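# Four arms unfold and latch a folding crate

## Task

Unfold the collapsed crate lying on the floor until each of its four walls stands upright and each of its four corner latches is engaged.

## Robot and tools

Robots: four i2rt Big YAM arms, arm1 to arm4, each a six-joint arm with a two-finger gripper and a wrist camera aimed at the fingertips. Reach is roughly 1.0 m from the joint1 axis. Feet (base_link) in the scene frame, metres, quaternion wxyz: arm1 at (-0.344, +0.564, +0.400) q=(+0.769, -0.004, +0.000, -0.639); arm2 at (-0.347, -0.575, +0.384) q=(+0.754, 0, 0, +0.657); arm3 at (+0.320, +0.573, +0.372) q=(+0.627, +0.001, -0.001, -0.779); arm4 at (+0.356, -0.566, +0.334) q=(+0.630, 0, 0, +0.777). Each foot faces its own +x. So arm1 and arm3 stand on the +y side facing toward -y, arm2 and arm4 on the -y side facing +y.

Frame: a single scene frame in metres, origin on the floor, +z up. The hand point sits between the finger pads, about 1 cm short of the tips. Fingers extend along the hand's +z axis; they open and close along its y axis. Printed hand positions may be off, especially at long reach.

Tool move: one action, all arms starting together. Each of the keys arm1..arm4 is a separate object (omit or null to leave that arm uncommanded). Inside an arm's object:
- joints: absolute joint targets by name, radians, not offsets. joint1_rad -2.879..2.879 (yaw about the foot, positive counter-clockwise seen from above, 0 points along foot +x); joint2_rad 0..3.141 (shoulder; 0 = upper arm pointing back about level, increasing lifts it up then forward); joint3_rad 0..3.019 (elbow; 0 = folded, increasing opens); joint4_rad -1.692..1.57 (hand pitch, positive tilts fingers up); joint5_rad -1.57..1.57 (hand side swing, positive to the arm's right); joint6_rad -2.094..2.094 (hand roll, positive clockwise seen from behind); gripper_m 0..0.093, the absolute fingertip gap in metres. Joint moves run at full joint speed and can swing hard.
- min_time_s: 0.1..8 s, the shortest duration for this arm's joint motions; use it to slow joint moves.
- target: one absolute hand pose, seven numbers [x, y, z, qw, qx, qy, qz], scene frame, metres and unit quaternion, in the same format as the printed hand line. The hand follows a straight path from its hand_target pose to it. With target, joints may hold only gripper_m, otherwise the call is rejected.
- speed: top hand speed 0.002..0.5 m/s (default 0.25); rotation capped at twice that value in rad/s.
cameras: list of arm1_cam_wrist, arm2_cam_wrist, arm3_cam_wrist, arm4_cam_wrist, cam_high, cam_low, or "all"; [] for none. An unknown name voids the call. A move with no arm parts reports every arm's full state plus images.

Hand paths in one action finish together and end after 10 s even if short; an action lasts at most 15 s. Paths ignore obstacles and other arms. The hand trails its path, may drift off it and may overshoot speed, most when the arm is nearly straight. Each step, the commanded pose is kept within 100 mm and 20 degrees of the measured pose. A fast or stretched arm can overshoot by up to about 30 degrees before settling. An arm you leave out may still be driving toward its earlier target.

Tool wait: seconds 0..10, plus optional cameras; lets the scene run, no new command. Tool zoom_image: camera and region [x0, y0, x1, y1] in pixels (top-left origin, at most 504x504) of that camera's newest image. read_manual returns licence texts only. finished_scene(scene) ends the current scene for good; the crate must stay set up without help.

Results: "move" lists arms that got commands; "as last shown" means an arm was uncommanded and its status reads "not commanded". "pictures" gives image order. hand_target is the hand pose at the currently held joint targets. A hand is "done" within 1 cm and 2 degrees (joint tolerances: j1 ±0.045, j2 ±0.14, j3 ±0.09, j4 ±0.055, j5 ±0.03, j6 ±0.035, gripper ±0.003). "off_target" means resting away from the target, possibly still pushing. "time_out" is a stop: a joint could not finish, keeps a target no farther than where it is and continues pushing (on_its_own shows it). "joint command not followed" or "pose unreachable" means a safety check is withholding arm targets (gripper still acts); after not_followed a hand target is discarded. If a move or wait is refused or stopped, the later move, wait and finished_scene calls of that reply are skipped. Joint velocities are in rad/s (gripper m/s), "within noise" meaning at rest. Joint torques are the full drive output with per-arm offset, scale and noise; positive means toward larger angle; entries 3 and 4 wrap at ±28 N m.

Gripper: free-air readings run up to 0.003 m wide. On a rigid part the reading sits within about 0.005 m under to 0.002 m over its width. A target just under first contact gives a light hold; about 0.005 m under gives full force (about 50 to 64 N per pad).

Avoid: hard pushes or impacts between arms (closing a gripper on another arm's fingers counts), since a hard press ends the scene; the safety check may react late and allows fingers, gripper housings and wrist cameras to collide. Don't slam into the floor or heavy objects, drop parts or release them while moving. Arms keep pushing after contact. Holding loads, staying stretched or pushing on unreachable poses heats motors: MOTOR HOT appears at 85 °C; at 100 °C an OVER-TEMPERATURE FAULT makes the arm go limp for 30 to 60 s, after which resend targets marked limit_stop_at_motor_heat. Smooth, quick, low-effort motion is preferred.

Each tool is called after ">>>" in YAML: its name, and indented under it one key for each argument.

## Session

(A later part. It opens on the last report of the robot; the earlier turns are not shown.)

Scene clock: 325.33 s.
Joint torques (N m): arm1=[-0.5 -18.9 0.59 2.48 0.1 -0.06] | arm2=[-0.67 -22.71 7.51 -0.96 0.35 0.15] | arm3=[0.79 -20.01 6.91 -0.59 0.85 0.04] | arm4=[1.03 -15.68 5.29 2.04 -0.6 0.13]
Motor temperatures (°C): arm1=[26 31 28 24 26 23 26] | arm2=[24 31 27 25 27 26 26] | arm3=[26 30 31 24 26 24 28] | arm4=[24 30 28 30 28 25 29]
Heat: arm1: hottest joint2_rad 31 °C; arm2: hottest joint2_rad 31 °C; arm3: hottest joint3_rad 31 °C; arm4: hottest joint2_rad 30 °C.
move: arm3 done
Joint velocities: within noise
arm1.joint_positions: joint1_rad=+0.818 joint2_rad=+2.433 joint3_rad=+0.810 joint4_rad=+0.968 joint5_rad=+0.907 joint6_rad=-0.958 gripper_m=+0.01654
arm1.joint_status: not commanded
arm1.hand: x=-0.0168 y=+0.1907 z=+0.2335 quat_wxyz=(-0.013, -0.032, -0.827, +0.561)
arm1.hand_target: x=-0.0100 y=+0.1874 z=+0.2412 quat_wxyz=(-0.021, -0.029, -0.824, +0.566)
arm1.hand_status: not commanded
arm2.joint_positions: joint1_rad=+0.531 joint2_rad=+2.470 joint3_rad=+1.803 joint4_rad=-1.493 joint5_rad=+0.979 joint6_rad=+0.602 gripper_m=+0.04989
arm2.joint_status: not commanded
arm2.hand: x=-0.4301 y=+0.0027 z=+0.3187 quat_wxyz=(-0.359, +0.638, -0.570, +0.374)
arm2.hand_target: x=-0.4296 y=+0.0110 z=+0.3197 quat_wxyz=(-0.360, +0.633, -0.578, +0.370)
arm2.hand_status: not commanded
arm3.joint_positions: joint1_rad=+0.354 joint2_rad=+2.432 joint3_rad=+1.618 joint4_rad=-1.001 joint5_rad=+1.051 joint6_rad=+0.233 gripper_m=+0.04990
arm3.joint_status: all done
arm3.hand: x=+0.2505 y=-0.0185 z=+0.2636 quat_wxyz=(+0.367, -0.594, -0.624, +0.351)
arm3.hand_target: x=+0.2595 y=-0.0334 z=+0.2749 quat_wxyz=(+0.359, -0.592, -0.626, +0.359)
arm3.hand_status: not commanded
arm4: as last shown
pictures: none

>>> move:
  arm3: {"target": [0.39, -0.033, 0.335, -0.3595, 0.5895, 0.6275, -0.3595], "speed": 0.2}
  arm2: {"target": [-0.44, -0.08, 0.34, -0.2035, 0.702, -0.651, 0.2035], "speed": 0.25}
  cameras: ["cam_high", "arm2_cam_wrist", "arm3_cam_wrist", "cam_low"]

>>> zoom_image:
  camera: "cam_low"
  region: [240, 200, 480, 360]

Scene clock: 328.57 s.
Joint torques (N m): arm1=[0.03 -19.14 0.68 2.3 0.1 -0.05] | arm2=[-0.56 -21.77 5.14 0.31 0.23 -0.09] | arm3=[-0.44 -19.25 8.09 -1.24 0.41 0.27] | arm4=[1.08 -15.68 5.27 2.04 -0.6 0.13]
Motor temperatures (°C): arm1=[26 31 28 24 26 23 26] | arm2=[24 30 27 25 27 26 26] | arm3=[26 30 31 24 26 24 28] | arm4=[24 30 28 30 28 25 29]
Heat: arm1: hottest joint2_rad 31 °C; arm2: hottest joint2_rad 30 °C; arm3: hottest joint3_rad 31 °C; arm4: hottest joint2_rad 30 °C.
move: arm2 off_target; arm3 done
Joint velocities: within noise
arm1.joint_positions: joint1_rad=+0.818 joint2_rad=+2.433 joint3_rad=+0.810 joint4_rad=+0.968 joint5_rad=+0.907 joint6_rad=-0.958 gripper_m=+0.01654
arm1.joint_status: not commanded
arm1.hand: x=-0.0168 y=+0.1907 z=+0.2335 quat_wxyz=(-0.013, -0.032, -0.827, +0.561)
arm1.hand_target: x=-0.0100 y=+0.1874 z=+0.2412 quat_wxyz=(-0.021, -0.029, -0.824, +0.566)
arm1.hand_status: not commanded
arm2.joint_positions: joint1_rad=+0.512 joint2_rad=+2.090 joint3_rad=+1.317 joint4_rad=-1.047 joint5_rad=+0.551 joint6_rad=+0.359 gripper_m=+0.04989
arm2.joint_status: not commanded
arm2.hand: x=-0.4403 y=-0.0882 z=+0.3278 quat_wxyz=(-0.199, +0.704, -0.645, +0.219)
arm2.hand_target: x=-0.4404 y=-0.0801 z=+0.3408 quat_wxyz=(-0.204, +0.703, -0.650, +0.203)
arm2.hand_status: off_target (0.015 m and 2.0 deg from the pose sent, 0.086 m and 29.0 deg at the start)
arm3.joint_positions: joint1_rad=+0.568 joint2_rad=+2.432 joint3_rad=+1.845 joint4_rad=-1.511 joint5_rad=+0.990 joint6_rad=+0.566 gripper_m=+0.04990
arm3.joint_status: not commanded
arm3.hand: x=+0.3856 y=-0.0269 z=+0.3393 quat_wxyz=(+0.363, -0.584, -0.630, +0.360)
arm3.hand_target: x=+0.3901 y=-0.0339 z=+0.3347 quat_wxyz=(+0.360, -0.589, -0.628, +0.360)
arm3.hand_status: done (0.009 m and 0.8 deg from the pose sent, 0.157 m and 1.5 deg at the start)
arm4.joint_positions: joint1_rad=+0.866 joint2_rad=+2.228 joint3_rad=+0.842 joint4_rad=+0.699 joint5_rad=+0.977 joint6_rad=-0.956 gripper_m=+0.01579
arm4.joint_status: not commanded
arm4.hand: x=-0.0228 y=-0.1959 z=+0.2391 quat_wxyz=(-0.568, +0.823, -0.014, +0.000)
arm4.hand_target: x=-0.0343 y=-0.1874 z=+0.2426 quat_wxyz=(-0.570, +0.821, -0.020, -0.018)
arm4.hand_status: not commanded
pictures: arm2_cam_wrist, arm3_cam_wrist, cam_high, cam_low

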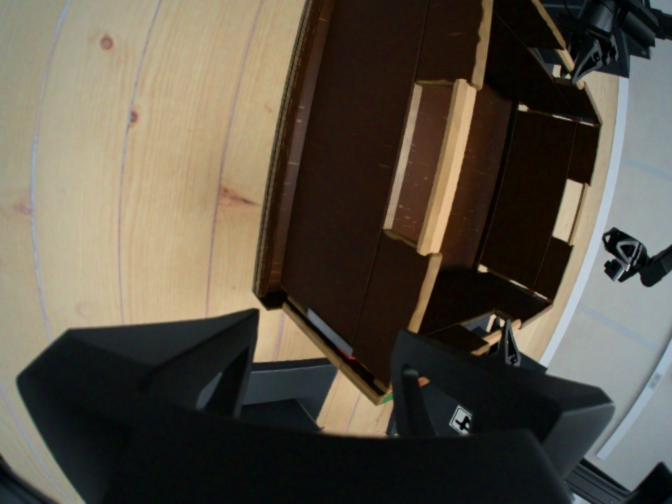

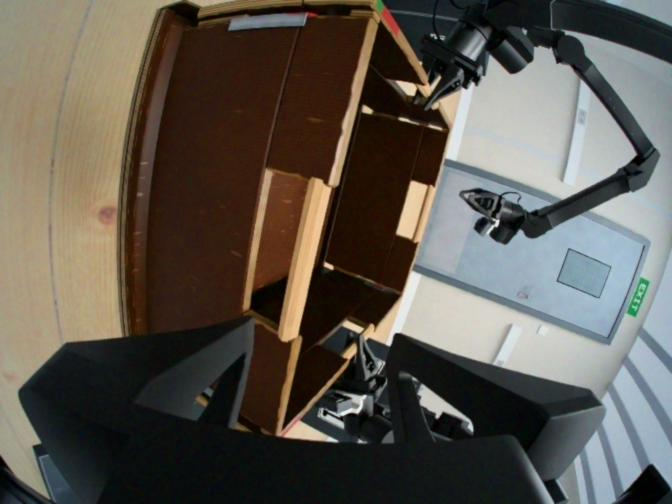

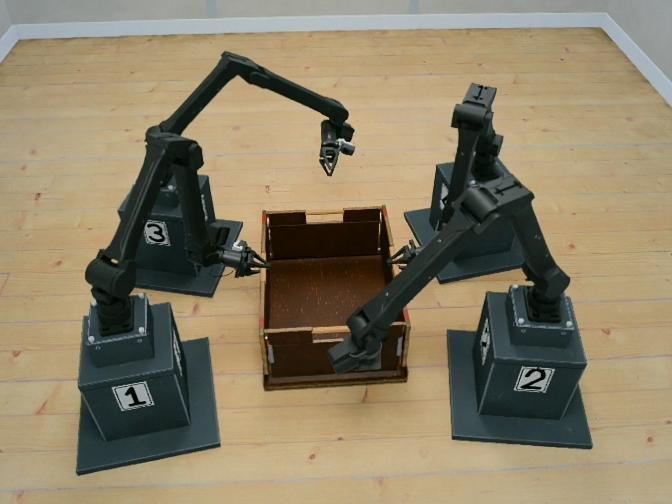

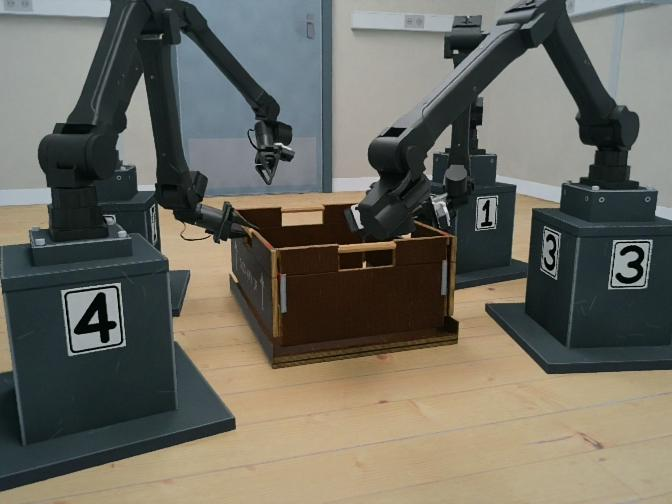

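Scaled by 2.100 from the camera's image (finer frame: 960x720).

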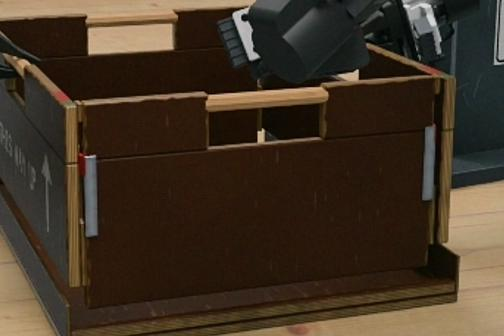

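>>> zoom_image:
  camera: "arm2_cam_wrist"
  region: [280, 280, 400, 410]

>>> zoom_image:
  camera: "arm2_cam_wrist"
  region: [470, 60, 610, 200]

>>> zoom_image:
  camera: "arm3_cam_wrist"
  region: [210, 0, 410, 60]

Scaled by 3.877 from the camera's image (finer frame: 960x720).

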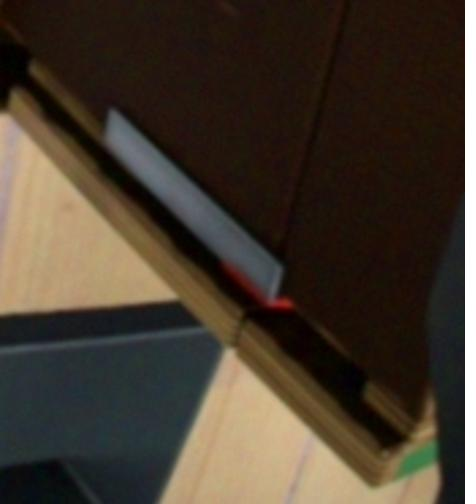

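Scaled by 3.600 from the camera's image (finer frame: 960x720).

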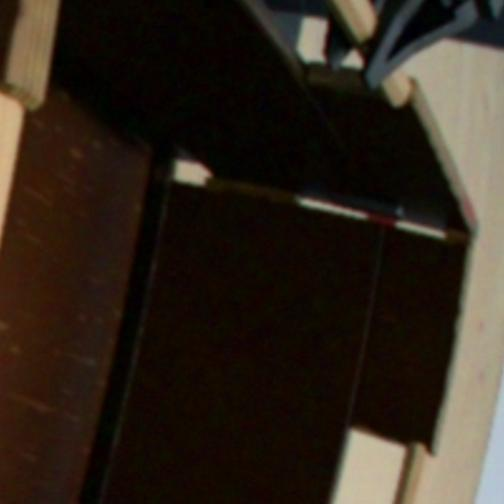

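Scaled by 2.520 from the camera's image (finer frame: 960x720).

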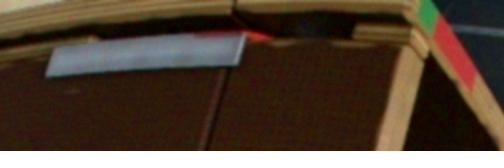

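>>> move:
  arm1: {"joints": {"gripper_m": 0.04}}
  arm4: {"joints": {"gripper_m": 0.04}}

>>> move:
  arm1: {"target": [-0.01, 0.32, 0.29, 0.0278, 0.0288, 0.8235, -0.5658], "speed": 0.15}
  arm4: {"target": [-0.034, -0.32, 0.29, -0.5684, 0.8224, -0.02, -0.02], "speed": 0.15}
  cameras: ["cam_high", "arm2_cam_wrist", "arm1_cam_wrist", "arm4_cam_wrist", "cam_low"]

>>> zoom_image:
  camera: "cam_low"
  region: [220, 190, 480, 380]

>>> zoom_image:
  camera: "cam_high"
  region: [240, 190, 430, 400]

Scene clock: 337.10 s.
Joint torques (N m): arm1=[0.5 -18.9 0.64 2.45 0.35 0.02] | arm2=[-0.73 -21.77 5.14 0.31 0.22 -0.09] | arm3=[-0.32 -19.19 8.25 -1.21 0.43 0.25] | arm4=[1.2 -15.79 4.96 1.96 0.09 0.13]
Motor temperatures (°C): arm1=[26 31 28 24 26 23 26] | arm2=[24 30 27 25 27 26 25] | arm3=[26 30 32 24 26 23 28] | arm4=[24 30 28 30 27 25 29]
Heat: arm1: hottest joint2_rad 31 °C; arm2: hottest joint2_rad 30 °C; arm3: hottest joint3_rad 32 °C; arm4: hottest joint2_rad 30 °C.
move: arm1 done; arm4 done
Joint velocities: within noise
arm1.joint_positions: joint1_rad=+0.829 joint2_rad=+2.432 joint3_rad=+0.810 joint4_rad=+0.968 joint5_rad=+0.893 joint6_rad=-0.963 gripper_m=+0.03997
arm1.joint_status: all done
arm1.hand: x=-0.0104 y=+0.1945 z=+0.2330 quat_wxyz=(-0.020, -0.023, -0.829, +0.558)
arm1.hand_target: x=-0.0047 y=+0.1911 z=+0.2408 quat_wxyz=(-0.027, -0.022, -0.825, +0.564)
arm1.hand_status: not commanded
arm2: as last shown
arm2.hand_target: x=-0.4404 y=-0.0801 z=+0.3408 quat_wxyz=(-0.204, +0.703, -0.651, +0.203)
arm3.joint_positions: joint1_rad=+0.566 joint2_rad=+2.432 joint3_rad=+1.845 joint4_rad=-1.511 joint5_rad=+0.990 joint6_rad=+0.566 gripper_m=+0.04990
arm3.joint_status: not commanded
arm3.hand: x=+0.3847 y=-0.0270 z=+0.3393 quat_wxyz=(+0.364, -0.585, -0.630, +0.360)
arm3.hand_target: x=+0.3891 y=-0.0340 z=+0.3347 quat_wxyz=(+0.360, -0.589, -0.627, +0.360)
arm3.hand_status: not commanded
arm4.joint_positions: joint1_rad=+0.860 joint2_rad=+2.228 joint3_rad=+0.846 joint4_rad=+0.703 joint5_rad=+0.950 joint6_rad=-0.956 gripper_m=+0.03995
arm4.joint_status: all done
arm4.hand: x=-0.0268 y=-0.1933 z=+0.2380 quat_wxyz=(-0.563, +0.826, -0.012, -0.011)
arm4.hand_target: x=-0.0336 y=-0.1857 z=+0.2421 quat_wxyz=(-0.568, +0.822, -0.020, -0.020)
arm4.hand_status: not commanded
pictures: none

Scene clock: 339.20 s.
Joint torques (N m): arm1=[-0.44 -16.44 0.84 1.05 0.79 0.27] | arm2=[-0.67 -21.77 5.14 0.28 0.23 -0.09] | arm3=[-0.15 -19.08 8.21 -1.22 0.41 0.23] | arm4=[2.08 -14.27 4.62 0.28 0.49 0.38]
Motor temperatures (°C): arm1=[26 31 28 24 26 23 26] | arm2=[24 30 27 25 27 26 25] | arm3=[26 30 32 24 26 23 28] | arm4=[24 30 28 30 27 25 29]
Heat: arm1: hottest joint2_rad 31 °C; arm2: hottest joint2_rad 30 °C; arm3: hottest joint3_rad 32 °C; arm4: hottest joint2_rad 30 °C.
move: arm1 done; arm4 done
Joint velocities: within noise
arm1.joint_positions: joint1_rad=+1.139 joint2_rad=+2.208 joint3_rad=+0.626 joint4_rad=+0.589 joint5_rad=+1.122 joint6_rad=-0.561 gripper_m=+0.03997
arm1.joint_status: not commanded
arm1.hand: x=-0.0157 y=+0.3184 z=+0.2868 quat_wxyz=(-0.019, -0.021, -0.824, +0.566)
arm1.hand_target: x=-0.0114 y=+0.3182 z=+0.2912 quat_wxyz=(-0.027, -0.029, -0.822, +0.568)
arm1.hand_status: done (0.007 m and 1.3 deg from the pose sent, 0.138 m and 1.6 deg at the start)
arm2, arm3: as last shown
arm4.joint_positions: joint1_rad=+1.157 joint2_rad=+2.013 joint3_rad=+0.737 joint4_rad=+0.236 joint5_rad=+1.149 joint6_rad=-0.539 gripper_m=+0.03995
arm4.joint_status: not commanded
arm4.hand: x=-0.0324 y=-0.3224 z=+0.2874 quat_wxyz=(-0.569, +0.822, -0.007, -0.014)
arm4.hand_target: x=-0.0356 y=-0.3213 z=+0.2905 quat_wxyz=(-0.570, +0.822, -0.016, -0.020)
arm4.hand_status: done (0.004 m and 1.7 deg from the pose sent, 0.137 m and 1.6 deg at the start)
pictures: arm1_cam_wrist, arm2_cam_wrist, arm4_cam_wrist, cam_high, cam_low

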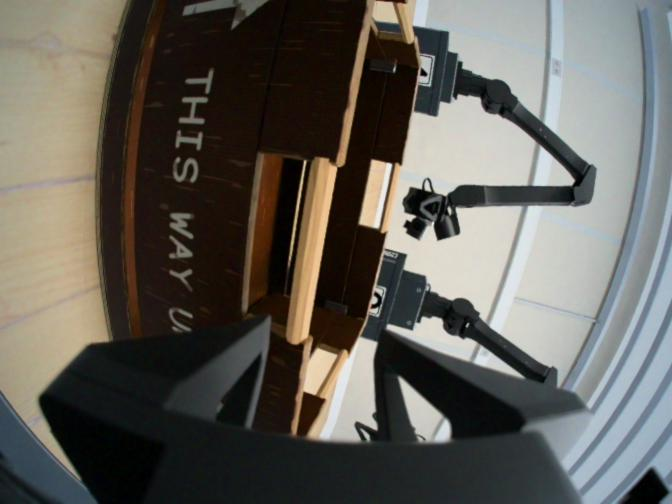

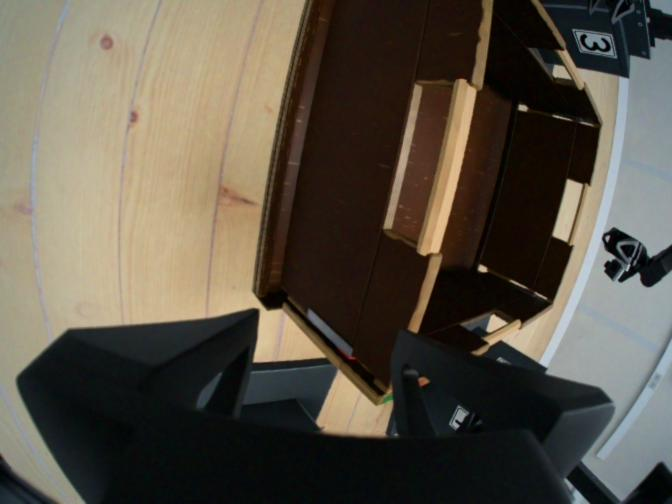

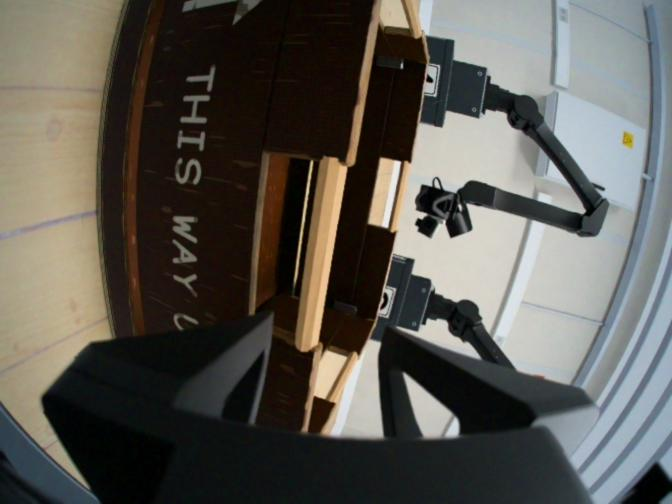

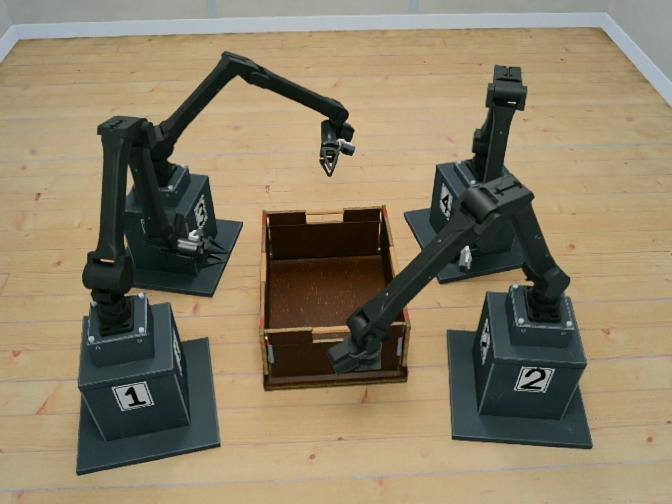

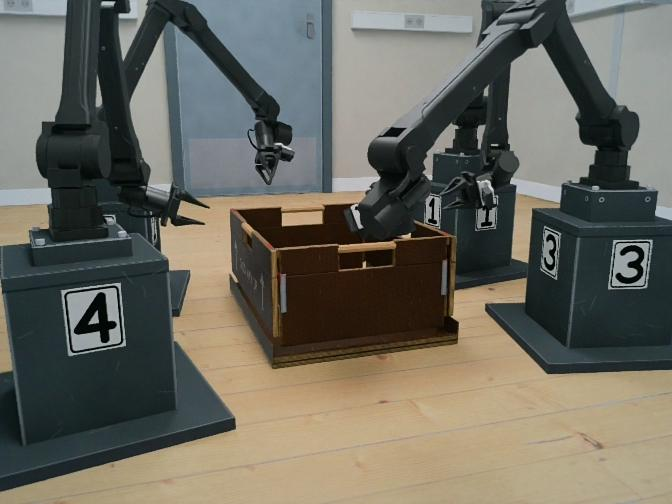

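Scaled by 1.938 from the camera's image (finer frame: 960x720).

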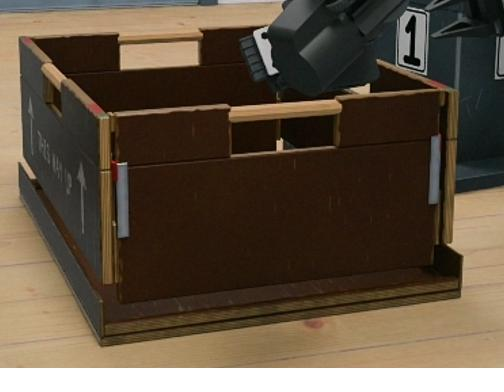

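Scaled by 2.400 from the camera's image (finer frame: 960x720).

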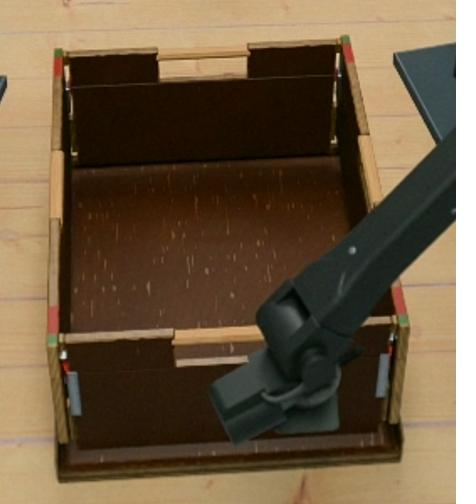

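>>> move:
  arm2: {"target": [-0.39, -0.142, 0.275, -0.2035, 0.702, -0.651, 0.2035], "speed": 0.2, "joints": {"gripper_m": 0.09}}
  cameras: ["arm2_cam_wrist"]

>>> zoom_image:
  camera: "arm2_cam_wrist"
  region: [240, 240, 420, 420]

Scene clock: 347.40 s.
Joint torques (N m): arm1=[-0.15 -16.91 0.69 0.95 0.8 0.27] | arm2=[-0.56 -18.67 4.05 0.36 0.51 -0.05] | arm3=[-0.26 -19.08 8.31 -1.16 0.42 0.22] | arm4=[1.67 -14.27 4.62 0.34 0.49 0.39]
Motor temperatures (°C): arm1=[26 31 28 24 26 23 26] | arm2=[24 30 26 25 27 26 25] | arm3=[26 30 32 24 26 23 28] | arm4=[24 30 28 30 27 25 28]
Heat: arm1: hottest joint2_rad 31 °C; arm2: hottest joint2_rad 30 °C; arm3: hottest joint3_rad 32 °C; arm4: hottest joint2_rad 30 °C.
move: arm2 off_target
Joint velocities: within noise
arm1.joint_positions: joint1_rad=+1.139 joint2_rad=+2.208 joint3_rad=+0.626 joint4_rad=+0.587 joint5_rad=+1.122 joint6_rad=-0.561 gripper_m=+0.03997
arm1.joint_status: not commanded
arm1.hand: x=-0.0159 y=+0.3185 z=+0.2867 quat_wxyz=(-0.018, -0.021, -0.824, +0.566)
arm1.hand_target: x=-0.0115 y=+0.3182 z=+0.2911 quat_wxyz=(-0.026, -0.029, -0.822, +0.568)
arm1.hand_status: not commanded
arm2.joint_positions: joint1_rad=+0.457 joint2_rad=+2.081 joint3_rad=+1.048 joint4_rad=-0.752 joint5_rad=+0.554 joint6_rad=+0.301 gripper_m=+0.08987
arm2.joint_status: all done
arm2.hand: x=-0.3899 y=-0.1525 z=+0.2673 quat_wxyz=(-0.195, +0.703, -0.649, +0.216)
arm2.hand_target: x=-0.3921 y=-0.1432 z=+0.2754 quat_wxyz=(-0.204, +0.704, -0.650, +0.203)
arm2.hand_status: off_target (0.013 m and 1.7 deg from the pose sent, 0.091 m and 2.0 deg at the start)
arm3: as last shown
arm4.joint_positions: joint1_rad=+1.151 joint2_rad=+2.013 joint3_rad=+0.737 joint4_rad=+0.236 joint5_rad=+1.149 joint6_rad=-0.538 gripper_m=+0.03995
arm4.joint_status: not commanded
arm4.hand: x=-0.0309 y=-0.3200 z=+0.2874 quat_wxyz=(-0.569, +0.822, -0.010, -0.013)
arm4.hand_target: x=-0.0341 y=-0.3189 z=+0.2905 quat_wxyz=(-0.570, +0.821, -0.019, -0.019)
arm4.hand_status: not commanded

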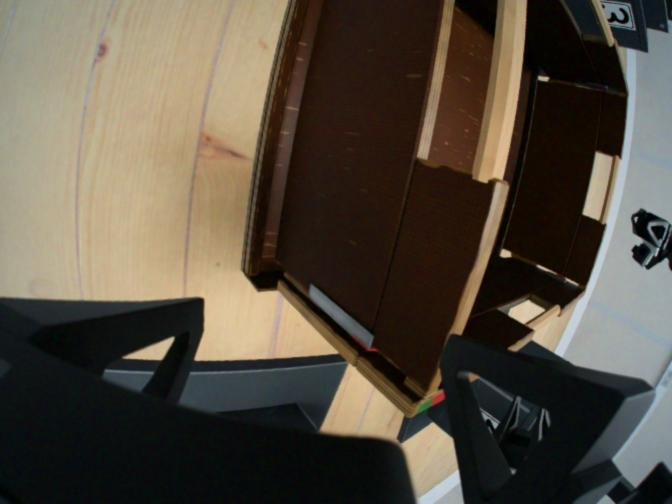

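Scaled by 2.800 from the camera's image (finer frame: 960x720).

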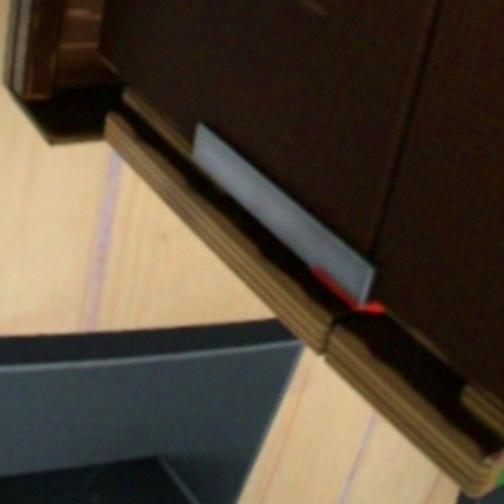

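>>> move:
  cameras: ["arm1_cam_wrist", "arm4_cam_wrist"]

>>> zoom_image:
  camera: "arm1_cam_wrist"
  region: [340, 20, 440, 120]

>>> zoom_image:
  camera: "arm1_cam_wrist"
  region: [280, 250, 400, 370]

>>> zoom_image:
  camera: "arm4_cam_wrist"
  region: [340, 20, 440, 120]

>>> zoom_image:
  camera: "arm4_cam_wrist"
  region: [280, 250, 400, 370]

Scene clock: 349.93 s.
Joint torques (N m): arm1=[-0.09 -16.62 0.72 0.98 0.77 0.25] | arm2=[-0.15 -18.73 4.08 0.35 0.5 -0.09] | arm3=[-0.15 -19.19 8.13 -1.07 0.4 0.26] | arm4=[1.73 -14.27 4.62 0.35 0.49 0.39]
Motor temperatures (°C): arm1=[26 31 28 24 26 23 26] | arm2=[24 30 26 25 27 26 25] | arm3=[26 30 32 24 26 23 27] | arm4=[24 30 28 30 27 25 28]
Heat: arm1: hottest joint2_rad 31 °C; arm2: hottest joint2_rad 30 °C; arm3: hottest joint3_rad 32 °C; arm4: hottest joint2_rad 30 °C.
Joint velocities: within noise
arm1.joint_positions: joint1_rad=+1.139 joint2_rad=+2.208 joint3_rad=+0.626 joint4_rad=+0.587 joint5_rad=+1.122 joint6_rad=-0.561 gripper_m=+0.03997
arm1.joint_status: not commanded
arm1.hand: x=-0.0159 y=+0.3185 z=+0.2867 quat_wxyz=(-0.018, -0.021, -0.824, +0.566) (m; scene frame)
arm1.hand_target: x=-0.0115 y=+0.3182 z=+0.2911 quat_wxyz=(-0.026, -0.029, -0.822, +0.568) (m; scene frame)
arm1.hand_status: not commanded
arm2.joint_positions: joint1_rad=+0.460 joint2_rad=+2.081 joint3_rad=+1.048 joint4_rad=-0.752 joint5_rad=+0.554 joint6_rad=+0.301 gripper_m=+0.08987
arm2.joint_status: all done
arm2.hand: x=-0.3912 y=-0.1526 z=+0.2673 quat_wxyz=(-0.196, +0.704, -0.648, +0.215) (m; scene frame)
arm2.hand_target: x=-0.3934 y=-0.1434 z=+0.2754 quat_wxyz=(-0.204, +0.705, -0.649, +0.203) (m; scene frame)
arm2.hand_status: off_target (0.013 m and 1.7 deg from the pose sent, 0.091 m and 2.0 deg at the start)
arm3.joint_positions: joint1_rad=+0.566 joint2_rad=+2.432 joint3_rad=+1.845 joint4_rad=-1.511 joint5_rad=+0.990 joint6_rad=+0.566 gripper_m=+0.04990
arm3.joint_status: not commanded
arm3.hand: x=+0.3847 y=-0.0270 z=+0.3393 quat_wxyz=(+0.364, -0.585, -0.630, +0.360) (m; scene frame)
arm3.hand_target: x=+0.3891 y=-0.0340 z=+0.3347 quat_wxyz=(+0.360, -0.589, -0.627, +0.360) (m; scene frame)
arm3.hand_status: not commanded
arm4.joint_positions: joint1_rad=+1.151 joint2_rad=+2.013 joint3_rad=+0.737 joint4_rad=+0.236 joint5_rad=+1.149 joint6_rad=-0.538 gripper_m=+0.03995
arm4.joint_status: not commanded
arm4.hand: x=-0.0309 y=-0.3200 z=+0.2874 quat_wxyz=(-0.569, +0.822, -0.010, -0.013) (m; scene frame)
arm4.hand_target: x=-0.0341 y=-0.3189 z=+0.2905 quat_wxyz=(-0.570, +0.821, -0.019, -0.019) (m; scene frame)
arm4.hand_status: not commanded
pictures: arm1_cam_wrist, arm4_cam_wrist

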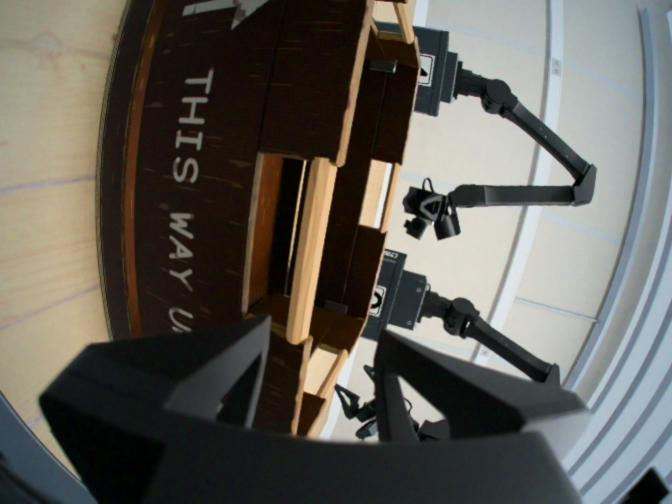

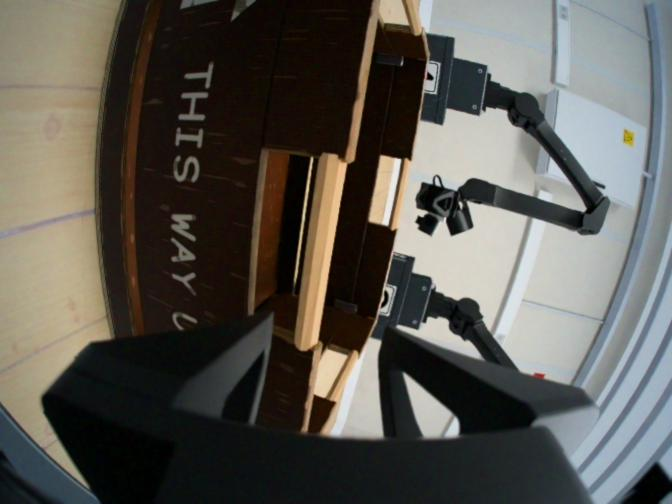

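Scaled by 5.040 from the camera's image (finer frame: 960x720).

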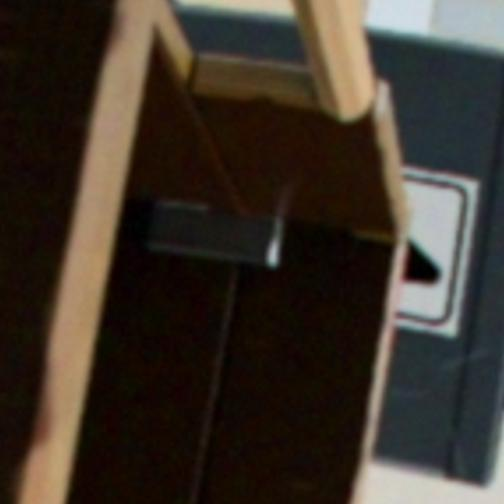

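Scaled by 4.200 from the camera's image (finer frame: 960x720).

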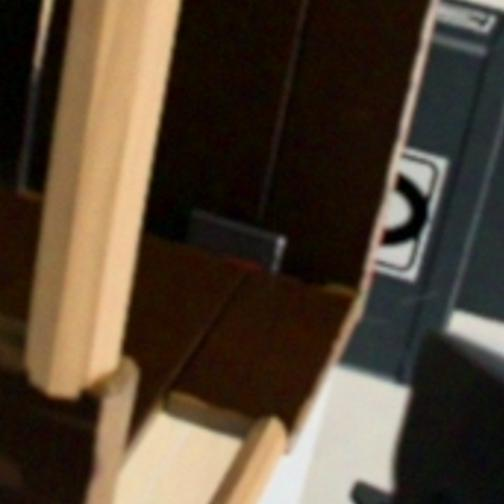

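Scaled by 5.040 from the camera's image (finer frame: 960x720).

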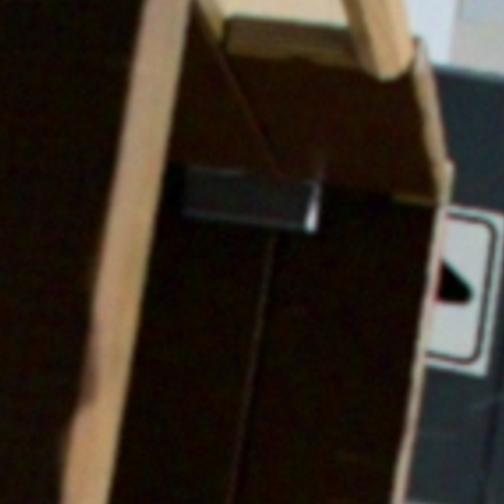

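Scaled by 4.200 from the camera's image (finer frame: 960x720).

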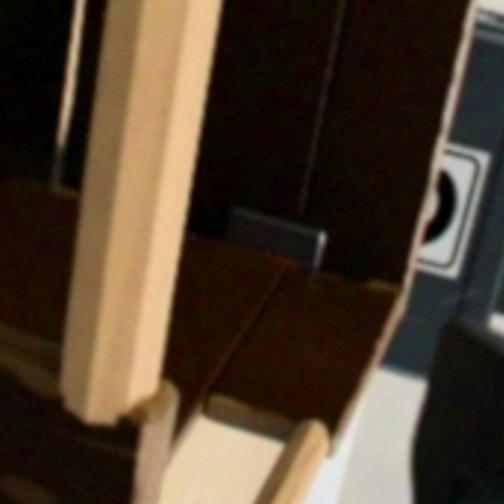

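>>> finished_scene:
  scene: 1

The scene is finished: the task was done.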